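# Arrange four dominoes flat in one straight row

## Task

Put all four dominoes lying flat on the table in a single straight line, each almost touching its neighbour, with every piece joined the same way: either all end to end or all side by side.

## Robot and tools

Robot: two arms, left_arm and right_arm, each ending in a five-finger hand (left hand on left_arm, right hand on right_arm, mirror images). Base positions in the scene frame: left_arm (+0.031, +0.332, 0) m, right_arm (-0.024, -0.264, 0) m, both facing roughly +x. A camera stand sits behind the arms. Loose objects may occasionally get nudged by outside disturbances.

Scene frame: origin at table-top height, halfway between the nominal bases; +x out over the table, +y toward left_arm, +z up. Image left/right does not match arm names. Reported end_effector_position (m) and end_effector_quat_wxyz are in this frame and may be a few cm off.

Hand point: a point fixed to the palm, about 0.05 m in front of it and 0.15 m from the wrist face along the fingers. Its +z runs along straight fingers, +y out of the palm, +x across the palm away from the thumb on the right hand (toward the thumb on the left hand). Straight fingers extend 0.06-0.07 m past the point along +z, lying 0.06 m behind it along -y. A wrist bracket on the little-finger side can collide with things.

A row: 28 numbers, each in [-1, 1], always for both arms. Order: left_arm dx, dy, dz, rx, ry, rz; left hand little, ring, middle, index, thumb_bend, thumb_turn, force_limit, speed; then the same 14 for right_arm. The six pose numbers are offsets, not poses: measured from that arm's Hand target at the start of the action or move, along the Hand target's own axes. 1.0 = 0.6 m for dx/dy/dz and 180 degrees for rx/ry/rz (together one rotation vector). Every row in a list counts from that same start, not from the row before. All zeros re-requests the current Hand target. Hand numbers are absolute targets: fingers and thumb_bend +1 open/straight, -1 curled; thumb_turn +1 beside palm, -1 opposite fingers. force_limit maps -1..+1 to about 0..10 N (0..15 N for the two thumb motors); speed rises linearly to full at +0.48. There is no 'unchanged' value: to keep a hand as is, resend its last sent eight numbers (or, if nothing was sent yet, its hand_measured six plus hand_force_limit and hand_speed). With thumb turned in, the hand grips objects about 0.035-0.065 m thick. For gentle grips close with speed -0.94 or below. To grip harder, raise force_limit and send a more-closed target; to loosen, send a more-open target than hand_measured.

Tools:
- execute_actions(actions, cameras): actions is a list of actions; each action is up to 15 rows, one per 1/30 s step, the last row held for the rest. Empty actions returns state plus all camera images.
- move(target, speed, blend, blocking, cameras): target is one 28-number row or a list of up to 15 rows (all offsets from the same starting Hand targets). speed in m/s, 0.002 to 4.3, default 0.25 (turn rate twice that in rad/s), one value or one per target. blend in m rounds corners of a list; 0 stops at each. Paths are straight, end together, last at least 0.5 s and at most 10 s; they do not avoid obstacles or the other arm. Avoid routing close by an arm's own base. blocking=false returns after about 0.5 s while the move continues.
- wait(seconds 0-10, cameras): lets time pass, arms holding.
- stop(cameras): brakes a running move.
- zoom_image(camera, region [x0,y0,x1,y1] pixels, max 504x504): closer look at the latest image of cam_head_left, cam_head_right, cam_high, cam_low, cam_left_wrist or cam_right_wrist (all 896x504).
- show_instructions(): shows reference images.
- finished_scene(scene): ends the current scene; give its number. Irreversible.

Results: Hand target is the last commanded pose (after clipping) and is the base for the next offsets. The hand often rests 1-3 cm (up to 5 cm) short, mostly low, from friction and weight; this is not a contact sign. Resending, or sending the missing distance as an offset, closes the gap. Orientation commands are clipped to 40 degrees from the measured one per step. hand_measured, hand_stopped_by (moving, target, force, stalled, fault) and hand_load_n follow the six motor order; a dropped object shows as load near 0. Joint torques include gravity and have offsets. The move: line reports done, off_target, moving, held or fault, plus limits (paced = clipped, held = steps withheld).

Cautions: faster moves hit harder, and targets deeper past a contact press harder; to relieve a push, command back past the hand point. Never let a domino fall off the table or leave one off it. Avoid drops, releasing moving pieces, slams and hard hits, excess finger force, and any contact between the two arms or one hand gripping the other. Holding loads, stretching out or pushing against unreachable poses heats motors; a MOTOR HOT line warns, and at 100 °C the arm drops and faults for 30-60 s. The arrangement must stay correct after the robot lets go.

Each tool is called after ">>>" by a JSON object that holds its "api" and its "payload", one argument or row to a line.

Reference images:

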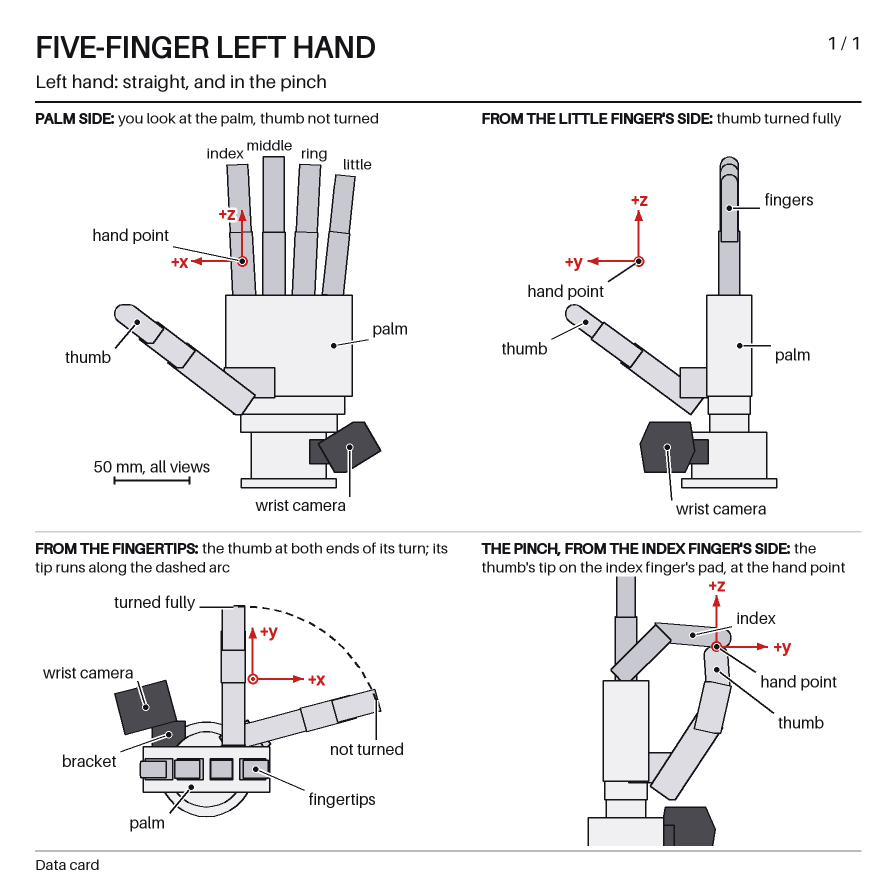

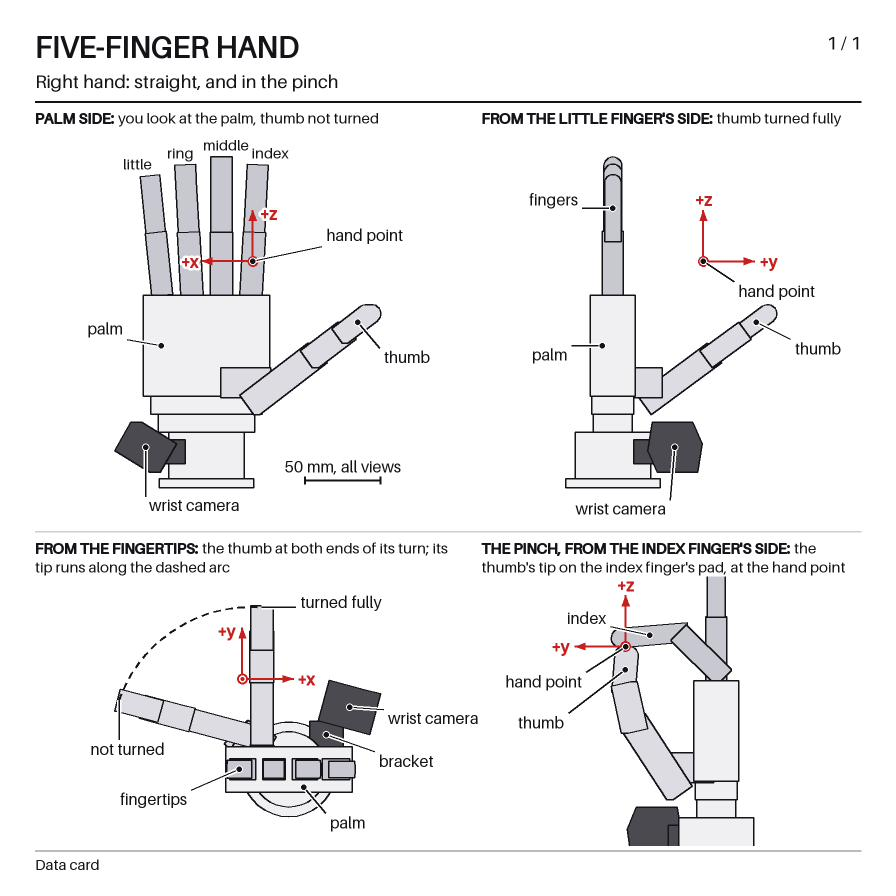

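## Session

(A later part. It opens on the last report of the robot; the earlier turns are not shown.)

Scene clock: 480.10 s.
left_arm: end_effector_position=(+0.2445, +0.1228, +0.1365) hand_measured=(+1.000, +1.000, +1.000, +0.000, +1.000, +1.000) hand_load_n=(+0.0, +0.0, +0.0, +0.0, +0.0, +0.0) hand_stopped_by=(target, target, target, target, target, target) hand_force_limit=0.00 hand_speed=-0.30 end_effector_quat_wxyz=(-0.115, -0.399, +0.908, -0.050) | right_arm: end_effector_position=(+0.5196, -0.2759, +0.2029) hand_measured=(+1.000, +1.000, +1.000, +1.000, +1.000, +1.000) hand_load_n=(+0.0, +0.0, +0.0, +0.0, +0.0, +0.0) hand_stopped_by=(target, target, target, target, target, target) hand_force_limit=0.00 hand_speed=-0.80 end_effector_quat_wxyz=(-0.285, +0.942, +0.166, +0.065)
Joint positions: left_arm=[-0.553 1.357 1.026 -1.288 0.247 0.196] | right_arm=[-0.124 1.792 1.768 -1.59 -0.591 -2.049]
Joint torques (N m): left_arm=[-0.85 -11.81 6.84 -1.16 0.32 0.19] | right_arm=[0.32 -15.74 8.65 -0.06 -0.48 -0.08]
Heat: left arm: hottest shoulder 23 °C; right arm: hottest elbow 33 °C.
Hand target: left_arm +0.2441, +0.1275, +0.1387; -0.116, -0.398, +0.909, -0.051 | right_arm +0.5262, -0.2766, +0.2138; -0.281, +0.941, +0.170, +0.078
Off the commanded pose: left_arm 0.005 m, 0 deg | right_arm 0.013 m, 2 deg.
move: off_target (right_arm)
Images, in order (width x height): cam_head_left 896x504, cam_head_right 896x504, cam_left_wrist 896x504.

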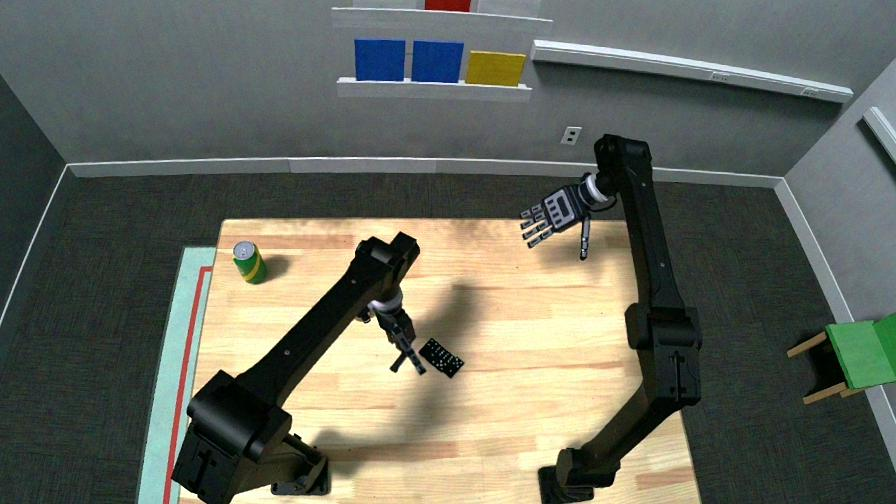

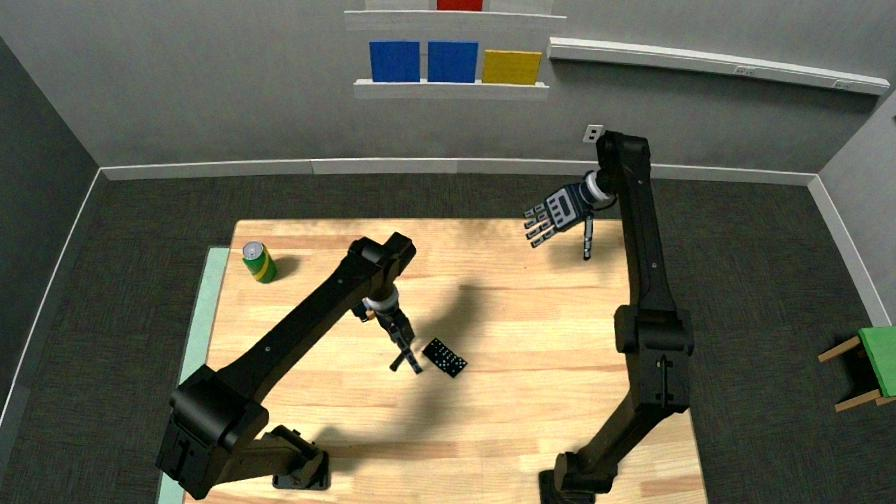

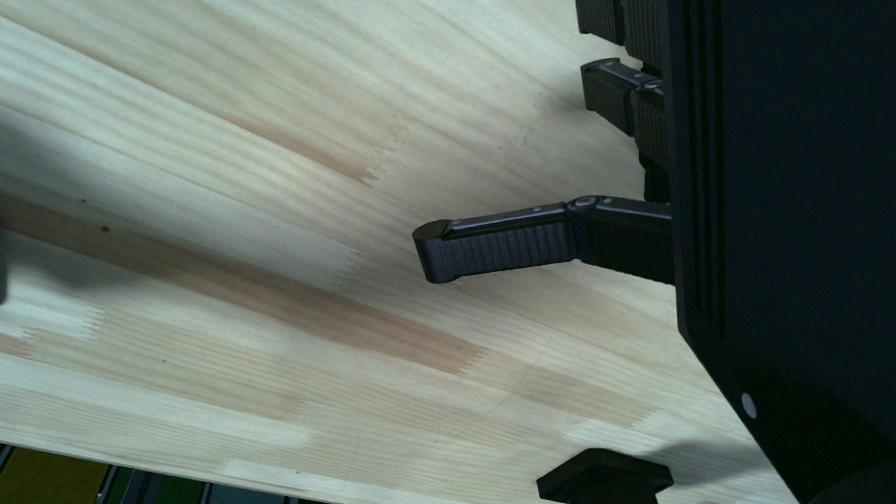

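>>> {"api": "move", "payload": {
  "target": [
    [0.1612,-0.234,0.0604,0,0,0,1,1,1,0,1,1,0,-0.3,0,0,0,0,0,0,1,1,1,1,1,1,0,-0.8],
    [0.1407,-0.234,0.1395,0,0,0,1,1,1,0,1,1,0,-0.3,0,0,0,0,0,0,1,1,1,1,1,1,0,-0.8]
  ],
  "speed": [0.3,0.12],
  "cameras": ["cam_left_wrist","cam_head_left"]
}}

>>> {"api": "zoom_image", "payload": {
  "camera": "cam_head_left",
  "region": [410, 320, 480, 380]
}}

Scene clock: 493.60 s.
left_arm: end_effector_position=(+0.2774, -0.0384, +0.0861) hand_measured=(+1.000, +1.000, +1.000, +0.000, +1.000, +1.000) hand_load_n=(+0.0, -1.0, +0.0, +0.0, -0.5, +0.0) hand_stopped_by=(target, target, target, target, target, target) hand_force_limit=0.00 hand_speed=-0.30 end_effector_quat_wxyz=(-0.117, -0.396, +0.910, -0.052) | right_arm: end_effector_position=(+0.5196, -0.2759, +0.2029) hand_measured=(+1.000, +1.000, +1.000, +1.000, +1.000, +1.000) hand_load_n=(+0.0, +0.0, +0.0, +0.0, +0.0, +0.0) hand_stopped_by=(target, target, target, target, target, target) hand_force_limit=0.00 hand_speed=-0.80 end_effector_quat_wxyz=(-0.285, +0.942, +0.166, +0.065)
Joint positions: left_arm=[-0.798 1.714 1.295 -1.137 0.256 -0.05] | right_arm=[-0.124 1.792 1.768 -1.59 -0.591 -2.049]
Joint torques (N m): left_arm=[-2.2 -16.32 6.87 0.02 0.16 -0.13] | right_arm=[0.32 -15.5 8.65 -0.13 -0.47 -0.08]
Heat: left arm: hottest shoulder 23 °C; right arm: hottest elbow 33 °C.
Hand target: left_arm +0.2776, -0.0433, +0.0789; -0.116, -0.398, +0.909, -0.051 | right_arm +0.5262, -0.2766, +0.2138; -0.281, +0.941, +0.170, +0.078
Off the commanded pose: left_arm 0.009 m, 0 deg | right_arm 0.013 m, 2 deg.
move: off_target (right_arm)
Images, in order (width x height): cam_head_left 896x504, cam_left_wrist 896x504.

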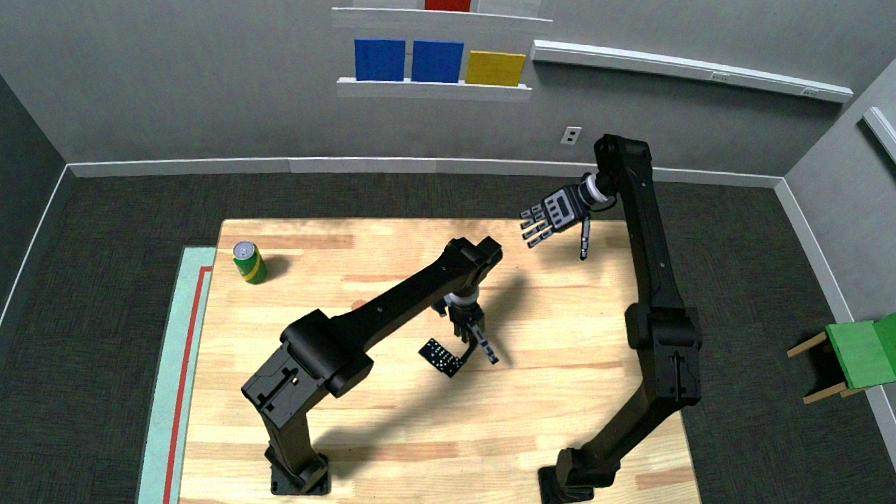

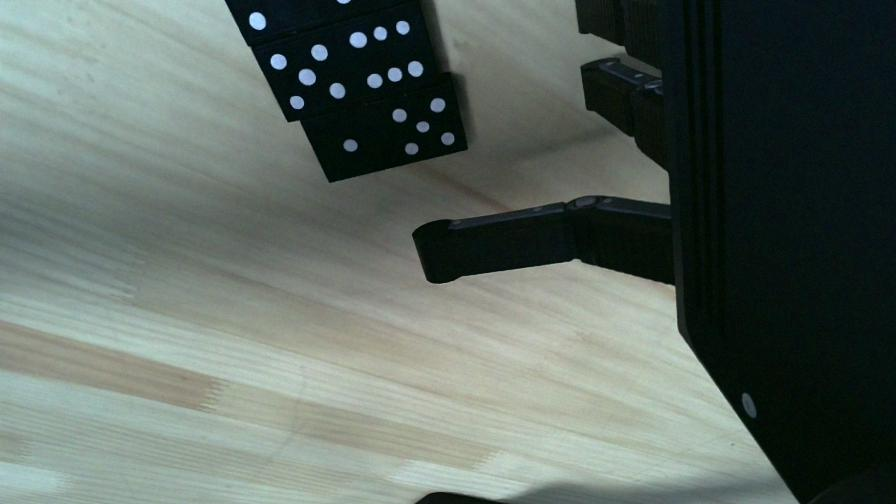

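Scaled by 7.200 from the camera's 896x504 image, which has a finer 1280x720 frame.

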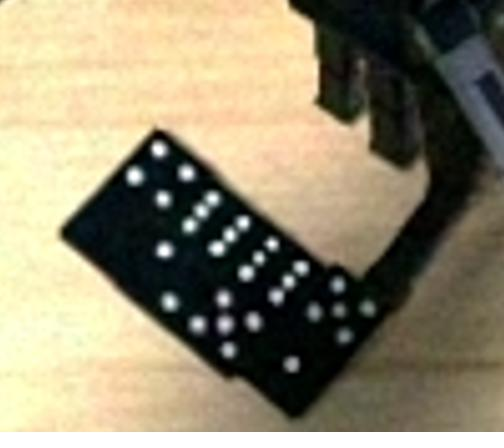

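>>> {"api": "move", "payload": {
  "target": [
    [0,0.0817,0,0,0,0,1,1,1,0,1,1,0,-0.3,0,0,0,0,0,0,1,1,1,1,1,1,0,-0.8]
  ],
  "speed": [0.05],
  "cameras": ["cam_left_wrist"]
}}

>>> {"api": "zoom_image", "payload": {
  "camera": "cam_left_wrist",
  "region": [340, 0, 700, 220]
}}

Scene clock: 505.03 s.
left_arm: end_effector_position=(+0.2484, -0.0105, +0.0840) hand_measured=(+1.000, +1.000, +1.000, +0.000, +1.000, +1.000) hand_load_n=(+0.0, +0.0, +0.0, +0.0, +0.0, +0.0) hand_stopped_by=(target, target, target, target, target, target) hand_force_limit=0.00 hand_speed=-0.30 end_effector_quat_wxyz=(-0.115, -0.395, +0.910, -0.058) | right_arm: end_effector_position=(+0.5196, -0.2759, +0.2029) hand_measured=(+1.000, +1.000, +1.000, +1.000, +1.000, +1.000) hand_load_n=(+0.0, +0.0, -0.5, +0.0, +0.0, +0.0) hand_stopped_by=(target, target, target, target, target, target) hand_force_limit=0.00 hand_speed=-0.80 end_effector_quat_wxyz=(-0.285, +0.942, +0.166, +0.065)
Joint positions: left_arm=[-0.801 1.612 1.158 -1.09 0.256 -0.053] | right_arm=[-0.124 1.792 1.768 -1.59 -0.591 -2.049]
Joint torques (N m): left_arm=[-2.37 -15.56 5.81 -0.39 0.15 -0.12] | right_arm=[0.26 -15.38 8.59 -0.1 -0.48 -0.06]
Heat: left arm: hottest elbow 24 °C; right arm: hottest elbow 33 °C.
Hand target: left_arm +0.2415, -0.0100, +0.0789; -0.116, -0.398, +0.909, -0.051 | right_arm +0.5262, -0.2766, +0.2138; -0.281, +0.941, +0.170, +0.078
Off the commanded pose: left_arm 0.009 m, 1 deg | right_arm 0.013 m, 2 deg.
move: off_target (right_arm)
Images, in order (width x height): cam_left_wrist 896x504.

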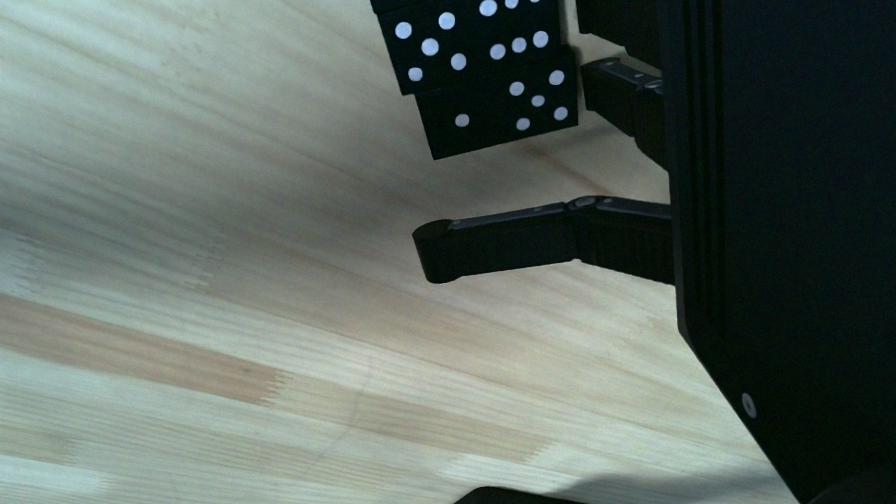

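Scaled by 1.400 from the camera's 896x504 image, which has a finer 1280x720 frame.

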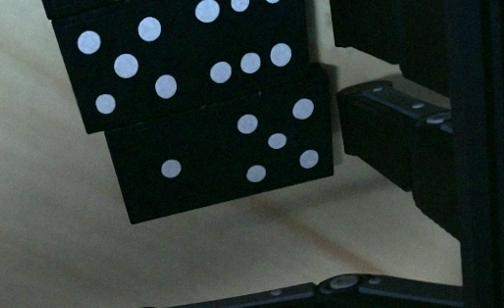

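>>> {"api": "move", "payload": {
  "target": [
    [0,0.0125,0,0,0,0,1,1,1,0,1,1,0,-0.3,0,0,0,0,0,0,1,1,1,1,1,1,0,-0.8]
  ],
  "speed": [0.05],
  "cameras": ["cam_left_wrist"]
}}

>>> {"api": "zoom_image", "payload": {
  "camera": "cam_left_wrist",
  "region": [340, 0, 700, 220]
}}

Scene clock: 511.33 s.
left_arm: end_effector_position=(+0.2430, -0.0057, +0.0838) hand_measured=(+1.000, +1.000, +1.000, +0.000, +1.000, +1.000) hand_load_n=(+0.0, +0.5, +0.0, +0.0, -0.5, +0.0) hand_stopped_by=(target, target, target, target, target, target) hand_force_limit=0.00 hand_speed=-0.30 end_effector_quat_wxyz=(-0.115, -0.395, +0.910, -0.058) | right_arm: end_effector_position=(+0.5196, -0.2759, +0.2029) hand_measured=(+1.000, +1.000, +1.000, +1.000, +1.000, +1.000) hand_load_n=(+0.0, +0.0, +0.0, +0.0, +0.0, +0.0) hand_stopped_by=(target, target, target, target, target, target) hand_force_limit=0.00 hand_speed=-0.80 end_effector_quat_wxyz=(-0.285, +0.942, +0.166, +0.065)
Joint positions: left_arm=[-0.802 1.594 1.136 -1.084 0.256 -0.054] | right_arm=[-0.124 1.792 1.768 -1.59 -0.591 -2.049]
Joint torques (N m): left_arm=[-2.32 -15.38 5.68 -0.54 0.13 -0.12] | right_arm=[0.21 -15.5 8.65 -0.05 -0.48 -0.07]
Heat: left arm: hottest shoulder 23 °C; right arm: hottest elbow 33 °C.
Hand target: left_arm +0.2360, -0.0050, +0.0790; -0.116, -0.398, +0.909, -0.051 | right_arm +0.5262, -0.2766, +0.2138; -0.281, +0.941, +0.170, +0.078
Off the commanded pose: left_arm 0.009 m, 1 deg | right_arm 0.013 m, 2 deg.
move: off_target (right_arm)
Images, in order (width x height): cam_left_wrist 896x504.

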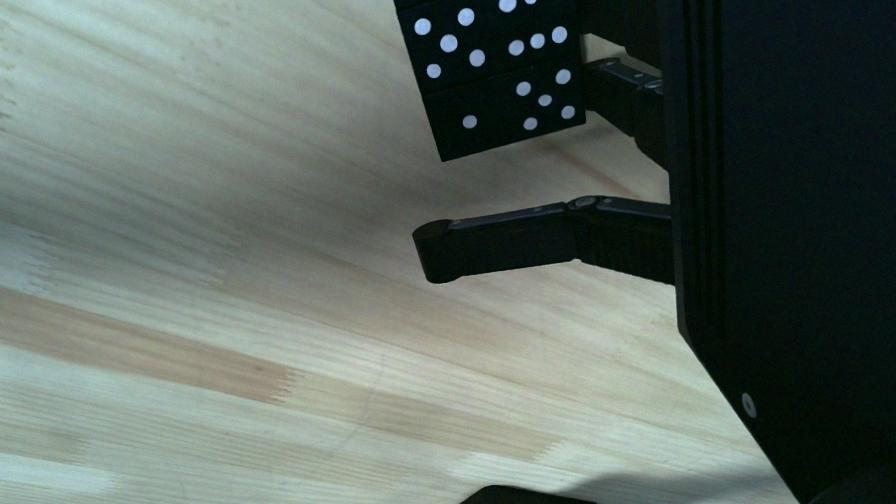

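Scaled by 1.400 from the camera's 896x504 image, which has a finer 1280x720 frame.

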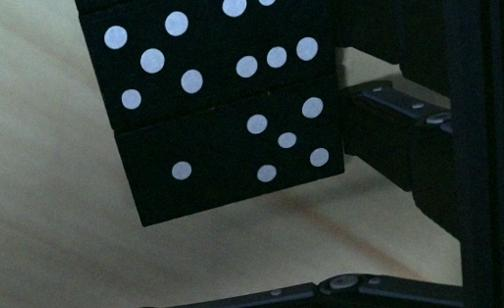

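>>> {"api": "move", "payload": {
  "target": [
    [0,-0.03,0,0,0,0,1,1,1,0,1,1,0,-0.3,0,0,0,0,0,0,1,1,1,1,1,1,0,-0.8],
    [0.025,-0.03,-0.097,0,0,0,1,1,1,0,1,1,0,-0.3,0,0,0,0,0,0,1,1,1,1,1,1,0,-0.8],
    [-0.12,0.15,-0.135,0,0,0,1,1,1,0,1,1,0,-0.3,0,0,0,0,0,0,1,1,1,1,1,1,0,-0.8]
  ],
  "speed": [0.06,0.15,0.35],
  "cameras": ["cam_head_left","cam_head_right","cam_low"]
}}

>>> {"api": "zoom_image", "payload": {
  "camera": "cam_head_left",
  "region": [410, 320, 480, 380]
}}

>>> {"api": "zoom_image", "payload": {
  "camera": "cam_head_right",
  "region": [410, 320, 480, 380]
}}

Scene clock: 520.20 s.
left_arm: end_effector_position=(+0.2317, +0.1175, +0.1376) hand_measured=(+1.000, +1.000, +1.000, +0.000, +1.000, +1.000) hand_load_n=(+0.0, +0.0, +0.0, +0.0, +0.0, +0.0) hand_stopped_by=(target, target, target, target, target, target) hand_force_limit=0.00 hand_speed=-0.30 end_effector_quat_wxyz=(-0.114, -0.399, +0.908, -0.051) | right_arm: end_effector_position=(+0.5196, -0.2759, +0.2029) hand_measured=(+1.000, +1.000, +1.000, +1.000, +1.000, +1.000) hand_load_n=(+0.0, +0.0, +0.0, +0.0, +0.0, +0.0) hand_stopped_by=(target, target, target, target, target, target) hand_force_limit=0.00 hand_speed=-0.80 end_effector_quat_wxyz=(-0.285, +0.942, +0.166, +0.065)
Joint positions: left_arm=[-0.585 1.332 1.006 -1.283 0.248 0.163] | right_arm=[-0.124 1.792 1.768 -1.59 -0.591 -2.049]
Joint torques (N m): left_arm=[-0.85 -12.28 6.67 -1.18 0.34 0.22] | right_arm=[0.26 -15.62 8.55 -0.02 -0.48 -0.07]
Heat: left arm: hottest shoulder 23 °C; right arm: hottest elbow 33 °C.
Hand target: left_arm +0.2310, +0.1223, +0.1393; -0.116, -0.398, +0.909, -0.051 | right_arm +0.5262, -0.2766, +0.2138; -0.281, +0.941, +0.170, +0.078
Off the commanded pose: left_arm 0.005 m, 0 deg | right_arm 0.013 m, 2 deg.
move: off_target (right_arm)
Images, in order (width x height): cam_head_left 896x504, cam_head_right 896x504, cam_low 896x504.

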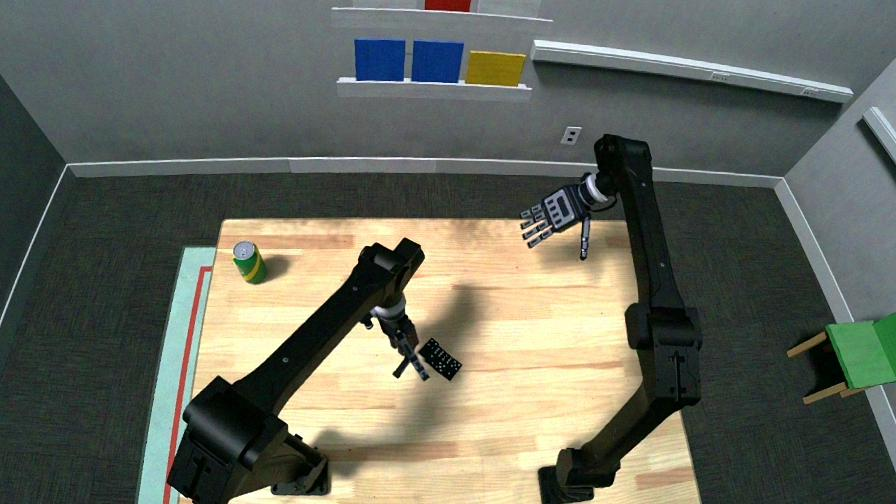

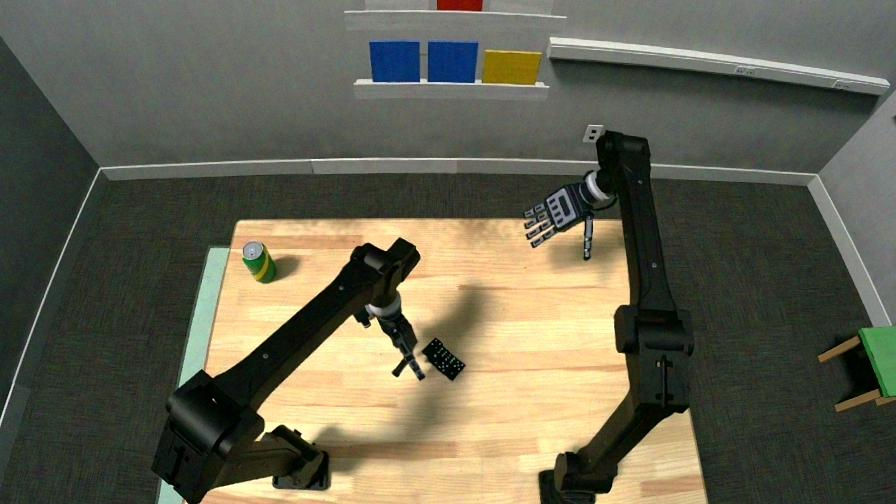

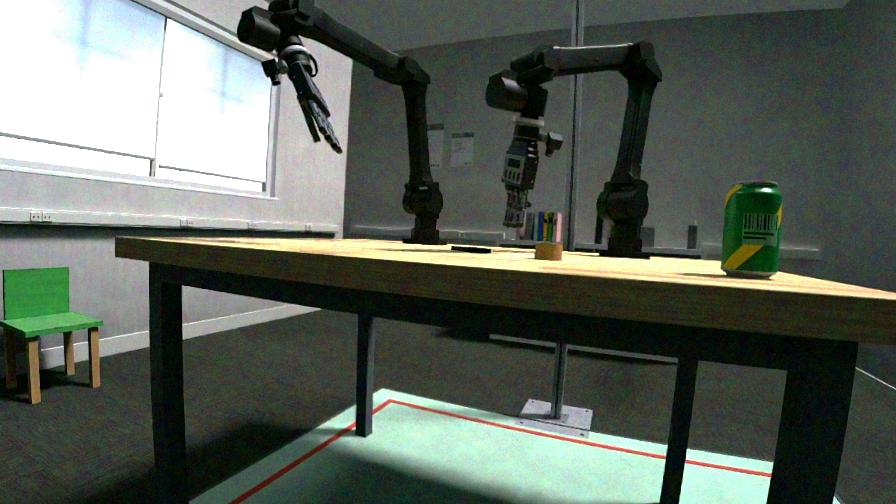

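Scaled by 7.200 from the camera's 896x504 image, which has a finer 1280x720 frame.

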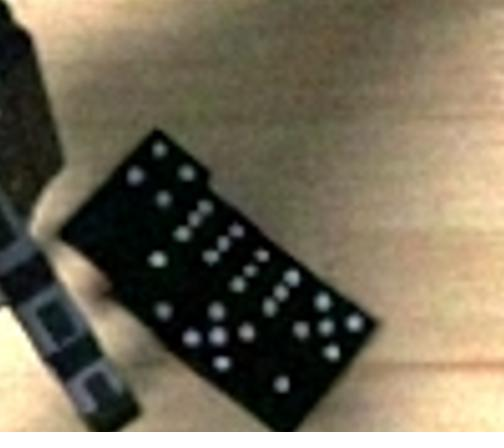

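Scaled by 7.200 from the camera's 896x504 image, which has a finer 1280x720 frame.

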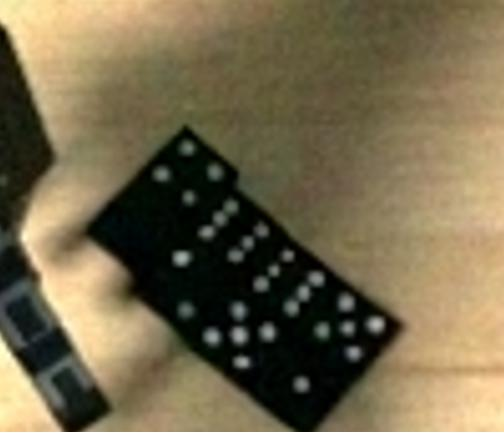

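>>> {"api": "move", "payload": {
  "target": [
    [0.0827,-0.2407,0.0408,0,0,0,1,1,1,0,1,1,0,-0.3,0,0,0,0,0,0,1,1,1,1,1,1,0,-0.8],
    [0.062,-0.2407,0.12,0,0,0,1,1,1,0,1,1,0,-0.3,0,0,0,0,0,0,1,1,1,1,1,1,0,-0.8],
    [0.062,-0.159,0.12,0,0,0,1,1,1,0,1,1,0,-0.3,0,0,0,0,0,0,1,1,1,1,1,1,0,-0.8]
  ],
  "speed": [0.35,0.12,0.05],
  "cameras": ["cam_left_wrist","cam_head_left"]
}}

>>> {"api": "zoom_image", "payload": {
  "camera": "cam_left_wrist",
  "region": [340, 0, 700, 220]
}}

>>> {"api": "zoom_image", "payload": {
  "camera": "cam_head_left",
  "region": [410, 320, 480, 380]
}}

Scene clock: 532.80 s.
left_arm: end_effector_position=(+0.2697, +0.0167, +0.0838) hand_measured=(+1.000, +1.000, +1.000, +0.000, +1.000, +1.000) hand_load_n=(+0.0, +0.0, +0.0, +0.0, -0.5, +0.0) hand_stopped_by=(target, target, target, target, target, target) hand_force_limit=0.00 hand_speed=-0.30 end_effector_quat_wxyz=(-0.115, -0.396, +0.910, -0.057) | right_arm: end_effector_position=(+0.5196, -0.2759, +0.2029) hand_measured=(+1.000, +1.000, +1.000, +1.000, +1.000, +1.000) hand_load_n=(+0.0, +0.0, +0.0, +0.0, +0.0, +0.0) hand_stopped_by=(target, target, target, target, target, target) hand_force_limit=0.00 hand_speed=-0.80 end_effector_quat_wxyz=(-0.285, +0.942, +0.166, +0.065)
Joint positions: left_arm=[-0.724 1.608 1.153 -1.11 0.256 0.025] | right_arm=[-0.124 1.792 1.768 -1.59 -0.591 -2.049]
Joint torques (N m): left_arm=[-2.43 -15.44 5.76 -0.31 0.17 -0.07] | right_arm=[0.15 -15.68 8.58 -0.12 -0.46 -0.07]
Heat: left arm: hottest shoulder 23 °C; right arm: hottest elbow 33 °C.
Hand target: left_arm +0.2644, +0.0179, +0.0788; -0.116, -0.398, +0.909, -0.050 | right_arm +0.5262, -0.2766, +0.2138; -0.281, +0.941, +0.170, +0.078
Off the commanded pose: left_arm 0.007 m, 1 deg | right_arm 0.013 m, 2 deg.
move: off_target (right_arm)
Images, in order (width x height): cam_head_left 896x504, cam_left_wrist 896x504.

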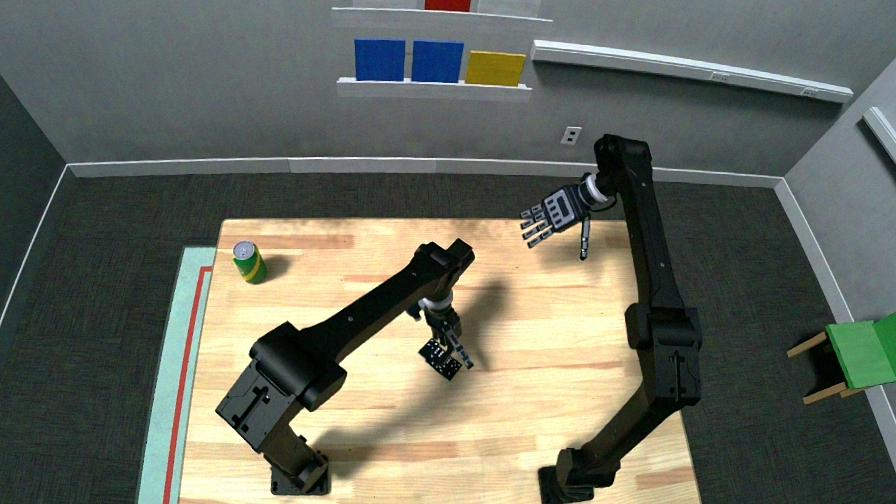

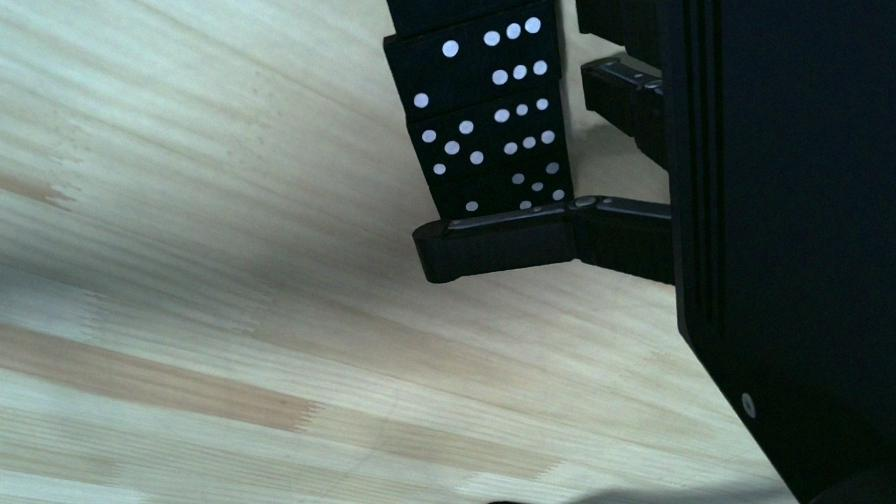

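Scaled by 1.400 from the camera's 896x504 image, which has a finer 1280x720 frame.

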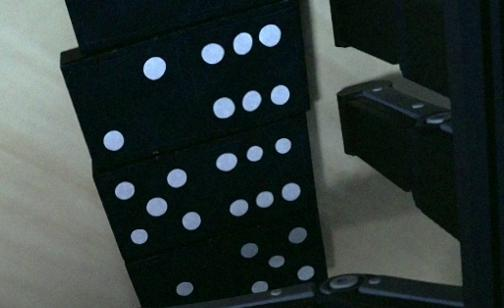

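Scaled by 7.200 from the camera's 896x504 image, which has a finer 1280x720 frame.

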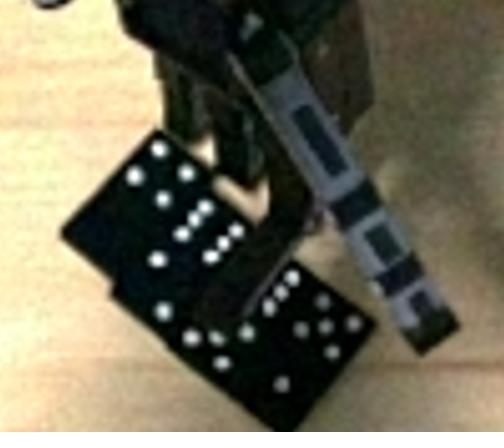

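>>> {"api": "move", "payload": {
  "target": [
    [0,0.013,0,0,0,0,1,1,1,0,1,1,0,-0.3,0,0,0,0,0,0,1,1,1,1,1,1,0,-0.8]
  ],
  "speed": [0.05],
  "cameras": ["cam_left_wrist"]
}}

>>> {"api": "zoom_image", "payload": {
  "camera": "cam_left_wrist",
  "region": [340, 0, 700, 220]
}}

Scene clock: 540.30 s.
left_arm: end_effector_position=(+0.2641, +0.0217, +0.0836) hand_measured=(+1.000, +1.000, +1.000, +0.000, +1.000, +1.000) hand_load_n=(+0.0, +0.0, +0.0, +0.0, +0.0, +0.0) hand_stopped_by=(target, target, target, target, target, target) hand_force_limit=0.00 hand_speed=-0.30 end_effector_quat_wxyz=(-0.114, -0.395, +0.910, -0.057) | right_arm: end_effector_position=(+0.5196, -0.2759, +0.2029) hand_measured=(+1.000, +1.000, +1.000, +1.000, +1.000, +1.000) hand_load_n=(+0.0, +0.0, +0.0, +0.0, +0.0, +0.0) hand_stopped_by=(target, target, target, target, target, target) hand_force_limit=0.00 hand_speed=-0.80 end_effector_quat_wxyz=(-0.285, +0.942, +0.166, +0.065)
Joint positions: left_arm=[-0.724 1.59 1.13 -1.104 0.256 0.025] | right_arm=[-0.124 1.792 1.768 -1.59 -0.591 -2.049]
Joint torques (N m): left_arm=[-2.02 -15.21 5.57 -0.53 0.16 -0.07] | right_arm=[0.03 -15.62 8.66 -0.09 -0.47 -0.06]
Heat: left arm: hottest shoulder 23 °C; right arm: hottest elbow 33 °C.
Hand target: left_arm +0.2586, +0.0232, +0.0788; -0.116, -0.398, +0.909, -0.051 | right_arm +0.5262, -0.2766, +0.2138; -0.281, +0.941, +0.170, +0.078
Off the commanded pose: left_arm 0.007 m, 1 deg | right_arm 0.013 m, 2 deg.
move: off_target (right_arm)
Images, in order (width x height): cam_left_wrist 896x504.

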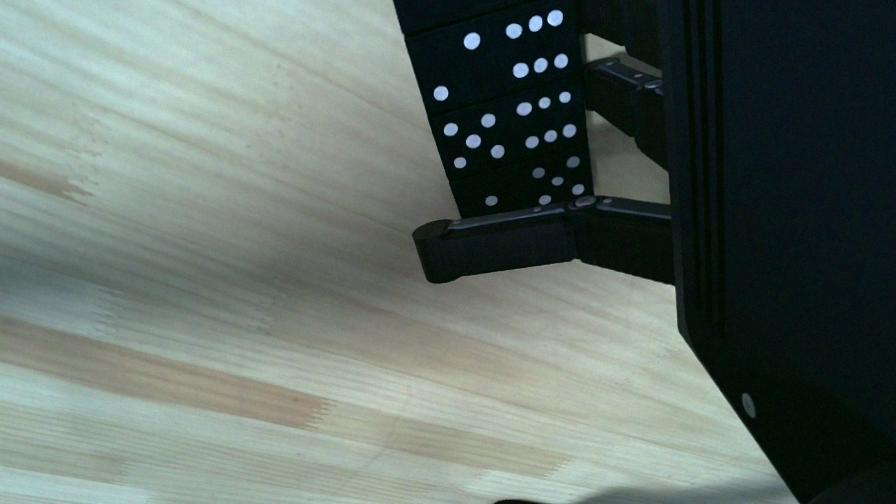

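Scaled by 1.400 from the camera's 896x504 image, which has a finer 1280x720 frame.

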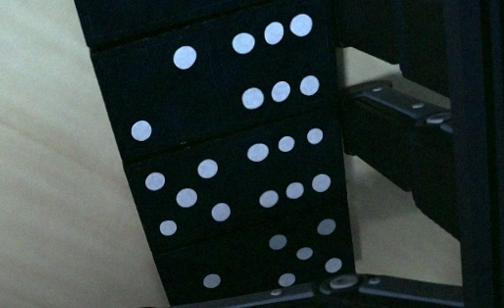

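>>> {"api": "move", "payload": {
  "target": [
    [0,-0.03,0,0,0,0,1,1,1,0,1,1,0,-0.3,0,0,0,0,0,0,1,1,1,1,1,1,0,-0.8],
    [0.025,-0.03,-0.097,0,0,0,1,1,1,0,1,1,0,-0.3,0,0,0,0,0,0,1,1,1,1,1,1,0,-0.8],
    [-0.12,0.12,-0.135,0,0,0,1,1,1,0,1,1,0,-0.3,0,0,0,0,0,0,1,1,1,1,1,1,0,-0.8]
  ],
  "speed": [0.06,0.15,0.35],
  "cameras": ["cam_head_left","cam_head_right"]
}}

>>> {"api": "zoom_image", "payload": {
  "camera": "cam_head_left",
  "region": [415, 330, 471, 386]
}}

>>> {"api": "zoom_image", "payload": {
  "camera": "cam_head_right",
  "region": [415, 330, 471, 386]
}}

Scene clock: 547.10 s.
left_arm: end_effector_position=(+0.2677, +0.1332, +0.1372) hand_measured=(+1.000, +1.000, +1.000, +0.000, +1.000, +1.000) hand_load_n=(+0.0, +0.0, +0.0, +0.0, +0.0, +0.0) hand_stopped_by=(target, target, target, target, target, target) hand_force_limit=0.00 hand_speed=-0.30 end_effector_quat_wxyz=(-0.114, -0.399, +0.908, -0.051) | right_arm: end_effector_position=(+0.5196, -0.2759, +0.2029) hand_measured=(+1.000, +1.000, +1.000, +1.000, +1.000, +1.000) hand_load_n=(+0.0, +0.0, +0.0, +0.5, +0.0, +0.0) hand_stopped_by=(target, target, target, target, target, target) hand_force_limit=0.00 hand_speed=-0.80 end_effector_quat_wxyz=(-0.285, +0.942, +0.166, +0.065)
Joint positions: left_arm=[-0.498 1.397 1.067 -1.302 0.243 0.253] | right_arm=[-0.124 1.792 1.768 -1.59 -0.591 -2.049]
Joint torques (N m): left_arm=[-0.67 -12.86 6.74 -1.35 0.31 0.18] | right_arm=[0.09 -15.27 8.64 -0.12 -0.46 -0.05]
Heat: left arm: hottest shoulder 23 °C; right arm: hottest elbow 33 °C.
Hand target: left_arm +0.2668, +0.1381, +0.1393; -0.116, -0.398, +0.909, -0.051 | right_arm +0.5262, -0.2766, +0.2138; -0.281, +0.941, +0.170, +0.078
Off the commanded pose: left_arm 0.005 m, 0 deg | right_arm 0.013 m, 2 deg.
move: off_target (right_arm)
Images, in order (width x height): cam_head_left 896x504, cam_head_right 896x504.

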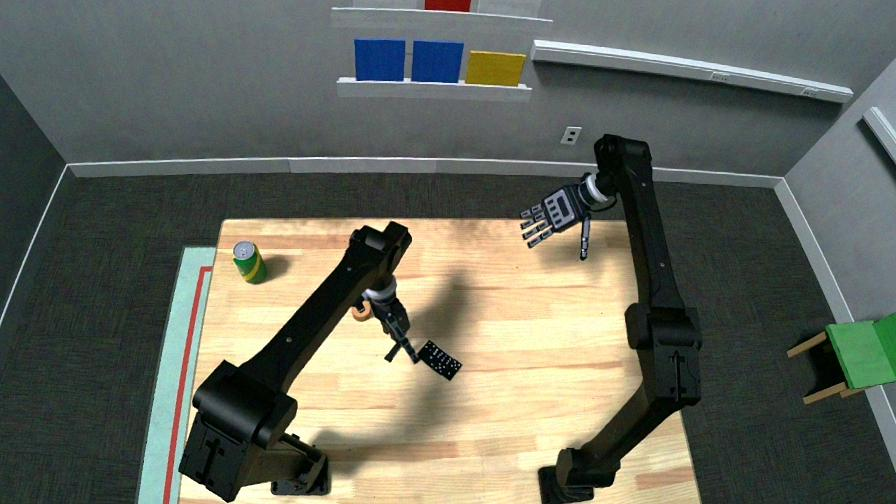

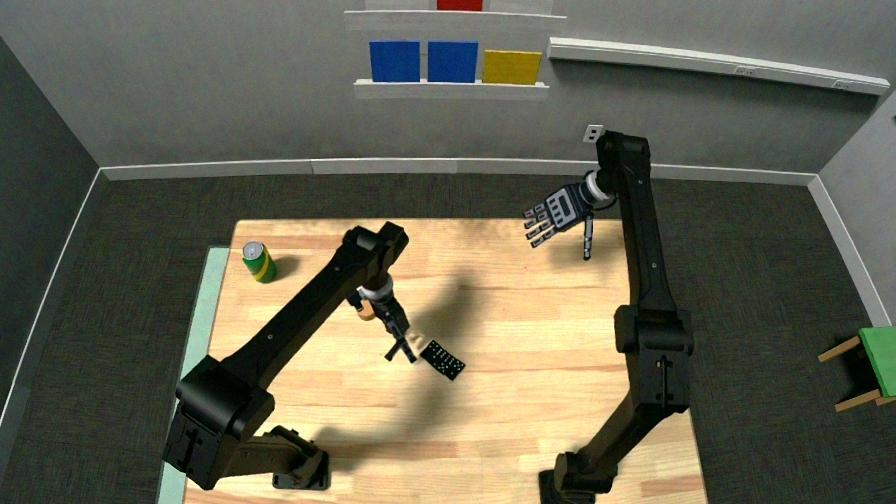

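Scaled by 9.000 from the camera's 896x504 image, which has a finer 1280x720 frame.

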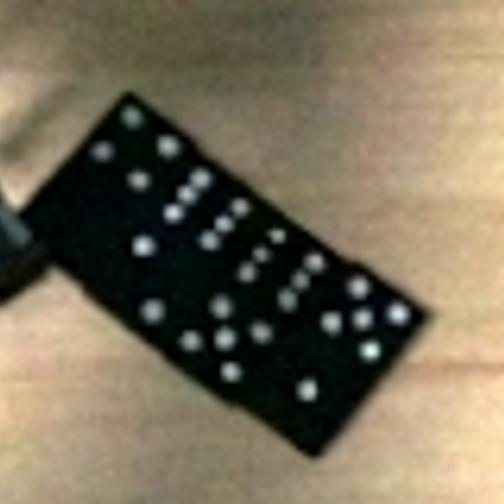

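Scaled by 9.000 from the camera's 896x504 image, which has a finer 1280x720 frame.

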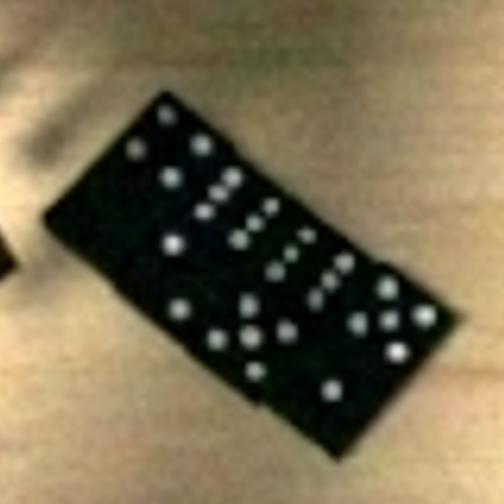

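>>> {"api": "move", "payload": {
  "target": [
    [0.1898,-0.2032,0.0688,-0.0042,0,0.0161,1,1,1,0,1,1,0,-0.3,0,0,0,0,0,0,1,1,1,1,1,1,0,-0.8],
    [0.1692,-0.2032,0.148,-0.0042,0,0.0161,1,1,1,0,1,1,0,-0.3,0,0,0,0,0,0,1,1,1,1,1,1,0,-0.8],
    [0.1653,-0.1283,0.147,-0.0042,0,0.0161,1,1,1,0,1,1,0,-0.3,0,0,0,0,0,0,1,1,1,1,1,1,0,-0.8]
  ],
  "speed": [0.35,0.12,0.05],
  "cameras": ["cam_left_wrist"]
}}

>>> {"api": "zoom_image", "payload": {
  "camera": "cam_left_wrist",
  "region": [340, 0, 640, 200]
}}

Scene clock: 588.43 s.
left_arm: end_effector_position=(+0.2481, -0.0027, +0.0839) hand_measured=(+1.000, +1.000, +1.000, +0.000, +1.000, +1.000) hand_load_n=(+0.0, +0.0, +0.0, +0.0, +0.0, +0.0) hand_stopped_by=(target, target, target, target, target, target) hand_force_limit=0.00 hand_speed=-0.30 end_effector_quat_wxyz=(-0.116, -0.370, +0.920, -0.054) | right_arm: end_effector_position=(+0.5196, -0.2759, +0.2029) hand_measured=(+1.000, +1.000, +1.000, +1.000, +1.000, +1.000) hand_load_n=(+0.0, +0.0, +0.0, +0.0, +0.0, +0.0) hand_stopped_by=(target, target, target, target, target, target) hand_force_limit=0.00 hand_speed=-0.80 end_effector_quat_wxyz=(-0.285, +0.942, +0.166, +0.065)
Joint positions: left_arm=[-0.796 1.612 1.158 -1.106 0.256 0.008] | right_arm=[-0.124 1.792 1.768 -1.59 -0.591 -2.049]
Joint torques (N m): left_arm=[-1.73 -15.74 5.63 -0.47 0.19 -0.09] | right_arm=[-0.03 -15.56 8.59 -0.1 -0.47 -0.07]
Heat: left arm: hottest elbow 23 °C; right arm: hottest elbow 33 °C.
Hand target: left_arm +0.2432, -0.0009, +0.0787; -0.118, -0.374, +0.919, -0.047 | right_arm +0.5262, -0.2766, +0.2138; -0.281, +0.941, +0.170, +0.078
Off the commanded pose: left_arm 0.007 m, 1 deg | right_arm 0.013 m, 2 deg.
move: off_target (right_arm)
Images, in order (width x height): cam_left_wrist 896x504.

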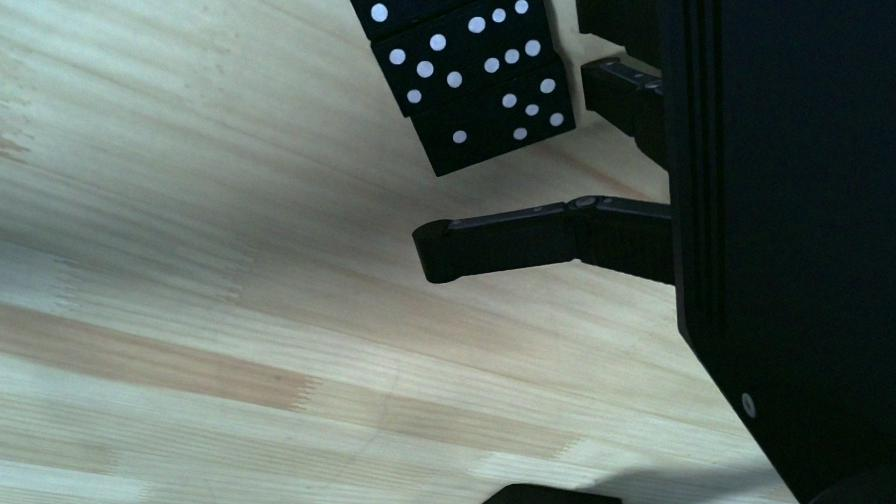

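Scaled by 1.680 from the camera's 896x504 image, which has a finer 1280x720 frame.

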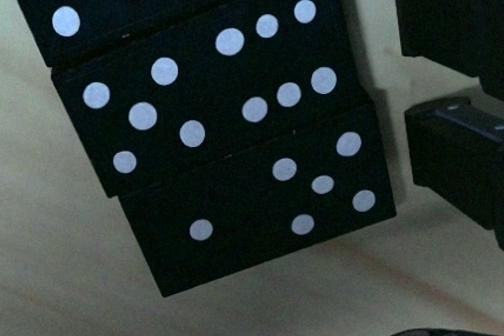

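>>> {"api": "move", "payload": {
  "target": [
    [0,0.0088,0,0,0,0,1,1,1,0,1,1,0,-0.3,0,0,0,0,0,0,1,1,1,1,1,1,0,-0.8]
  ],
  "speed": [0.05],
  "cameras": ["cam_left_wrist"]
}}

>>> {"api": "zoom_image", "payload": {
  "camera": "cam_left_wrist",
  "region": [340, 0, 640, 200]
}}

Scene clock: 593.80 s.
left_arm: end_effector_position=(+0.2447, +0.0008, +0.0838) hand_measured=(+1.000, +1.000, +1.000, +0.000, +1.000, +1.000) hand_load_n=(+0.0, +0.0, +0.0, +0.0, +0.0, +0.0) hand_stopped_by=(target, target, target, target, target, target) hand_force_limit=0.00 hand_speed=-0.30 end_effector_quat_wxyz=(-0.116, -0.370, +0.920, -0.054) | right_arm: end_effector_position=(+0.5196, -0.2759, +0.2029) hand_measured=(+1.000, +1.000, +1.000, +1.000, +1.000, +1.000) hand_load_n=(+0.0, +0.0, +0.0, -0.5, +0.0, -0.5) hand_stopped_by=(target, target, target, target, target, target) hand_force_limit=0.00 hand_speed=-0.80 end_effector_quat_wxyz=(-0.285, +0.942, +0.166, +0.065)
Joint positions: left_arm=[-0.796 1.599 1.143 -1.102 0.256 0.008] | right_arm=[-0.124 1.792 1.768 -1.59 -0.591 -2.049]
Joint torques (N m): left_arm=[-2.08 -15.62 5.65 -0.38 0.17 -0.1] | right_arm=[0.03 -15.5 8.65 -0.03 -0.47 -0.08]
Heat: left arm: hottest shoulder 23 °C; right arm: hottest elbow 33 °C.
Hand target: left_arm +0.2395, +0.0029, +0.0787; -0.118, -0.374, +0.919, -0.047 | right_arm +0.5262, -0.2766, +0.2138; -0.281, +0.941, +0.170, +0.078
Off the commanded pose: left_arm 0.008 m, 1 deg | right_arm 0.013 m, 2 deg.
move: off_target (right_arm)
Images, in order (width x height): cam_left_wrist 896x504.

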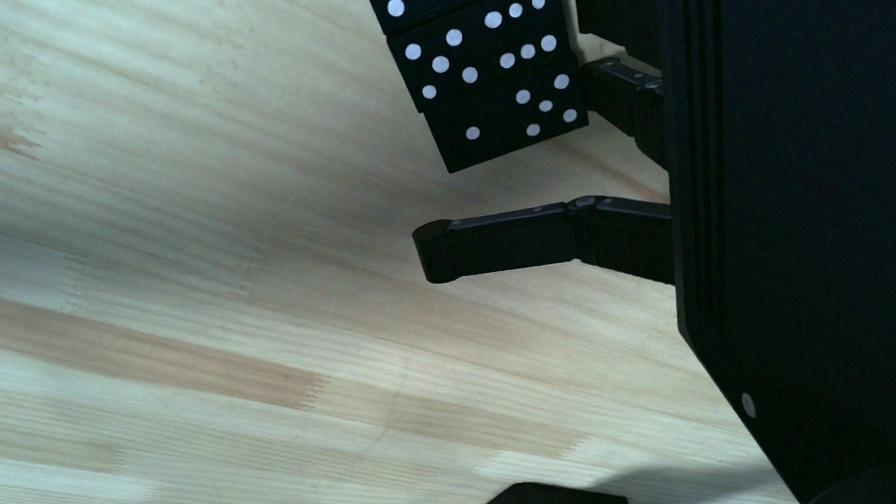

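Scaled by 1.680 from the camera's 896x504 image, which has a finer 1280x720 frame.

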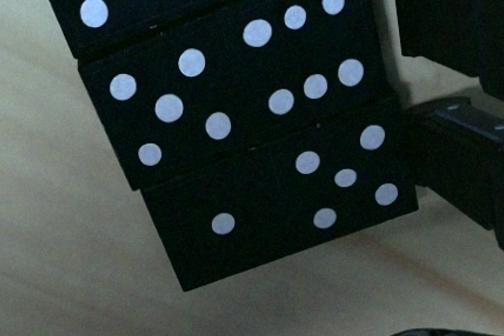

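>>> {"api": "move", "payload": {
  "target": [
    [0,0.0058,0,0,0,0,1,1,1,0,1,1,0,-0.3,0,0,0,0,0,0,1,1,1,1,1,1,0,-0.8]
  ],
  "speed": [0.05],
  "cameras": ["cam_left_wrist"]
}}

>>> {"api": "zoom_image", "payload": {
  "camera": "cam_left_wrist",
  "region": [340, 0, 640, 200]
}}

Scene clock: 597.03 s.
left_arm: end_effector_position=(+0.2423, +0.0033, +0.0836) hand_measured=(+1.000, +1.000, +1.000, +0.000, +1.000, +1.000) hand_load_n=(+0.0, +0.0, +0.0, +0.0, +0.0, +0.0) hand_stopped_by=(target, target, target, target, target, target) hand_force_limit=0.00 hand_speed=-0.30 end_effector_quat_wxyz=(-0.116, -0.370, +0.920, -0.054) | right_arm: end_effector_position=(+0.5196, -0.2759, +0.2029) hand_measured=(+1.000, +1.000, +1.000, +1.000, +1.000, +1.000) hand_load_n=(+0.0, +0.0, +0.0, +0.0, +0.0, +0.0) hand_stopped_by=(target, target, target, target, target, target) hand_force_limit=0.00 hand_speed=-0.80 end_effector_quat_wxyz=(-0.285, +0.942, +0.166, +0.065)
Joint positions: left_arm=[-0.796 1.591 1.132 -1.099 0.256 0.008] | right_arm=[-0.124 1.792 1.768 -1.59 -0.591 -2.049]
Joint torques (N m): left_arm=[-2.02 -15.38 5.53 -0.4 0.13 -0.15] | right_arm=[-0.03 -15.62 8.68 -0.08 -0.46 -0.05]
Heat: left arm: hottest shoulder 23 °C; right arm: hottest elbow 33 °C.
Hand target: left_arm +0.2371, +0.0054, +0.0787; -0.118, -0.374, +0.919, -0.047 | right_arm +0.5262, -0.2766, +0.2138; -0.281, +0.941, +0.170, +0.078
Off the commanded pose: left_arm 0.007 m, 1 deg | right_arm 0.013 m, 2 deg.
move: off_target (right_arm)
Images, in order (width x height): cam_left_wrist 896x504.

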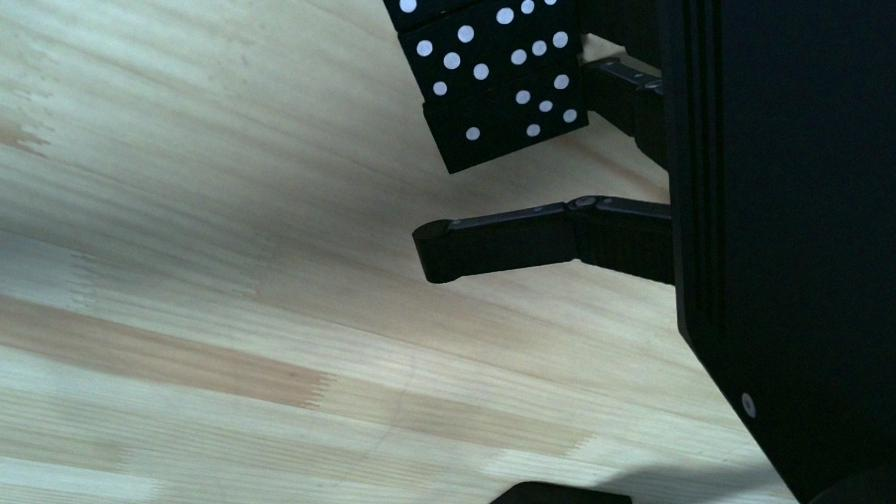

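Scaled by 1.680 from the camera's 896x504 image, which has a finer 1280x720 frame.

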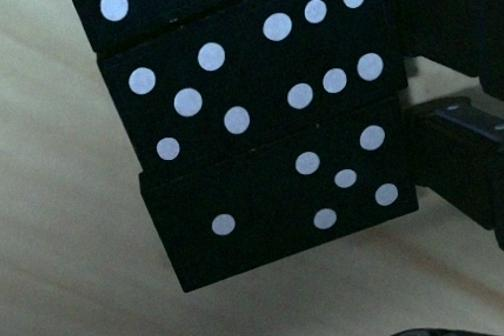

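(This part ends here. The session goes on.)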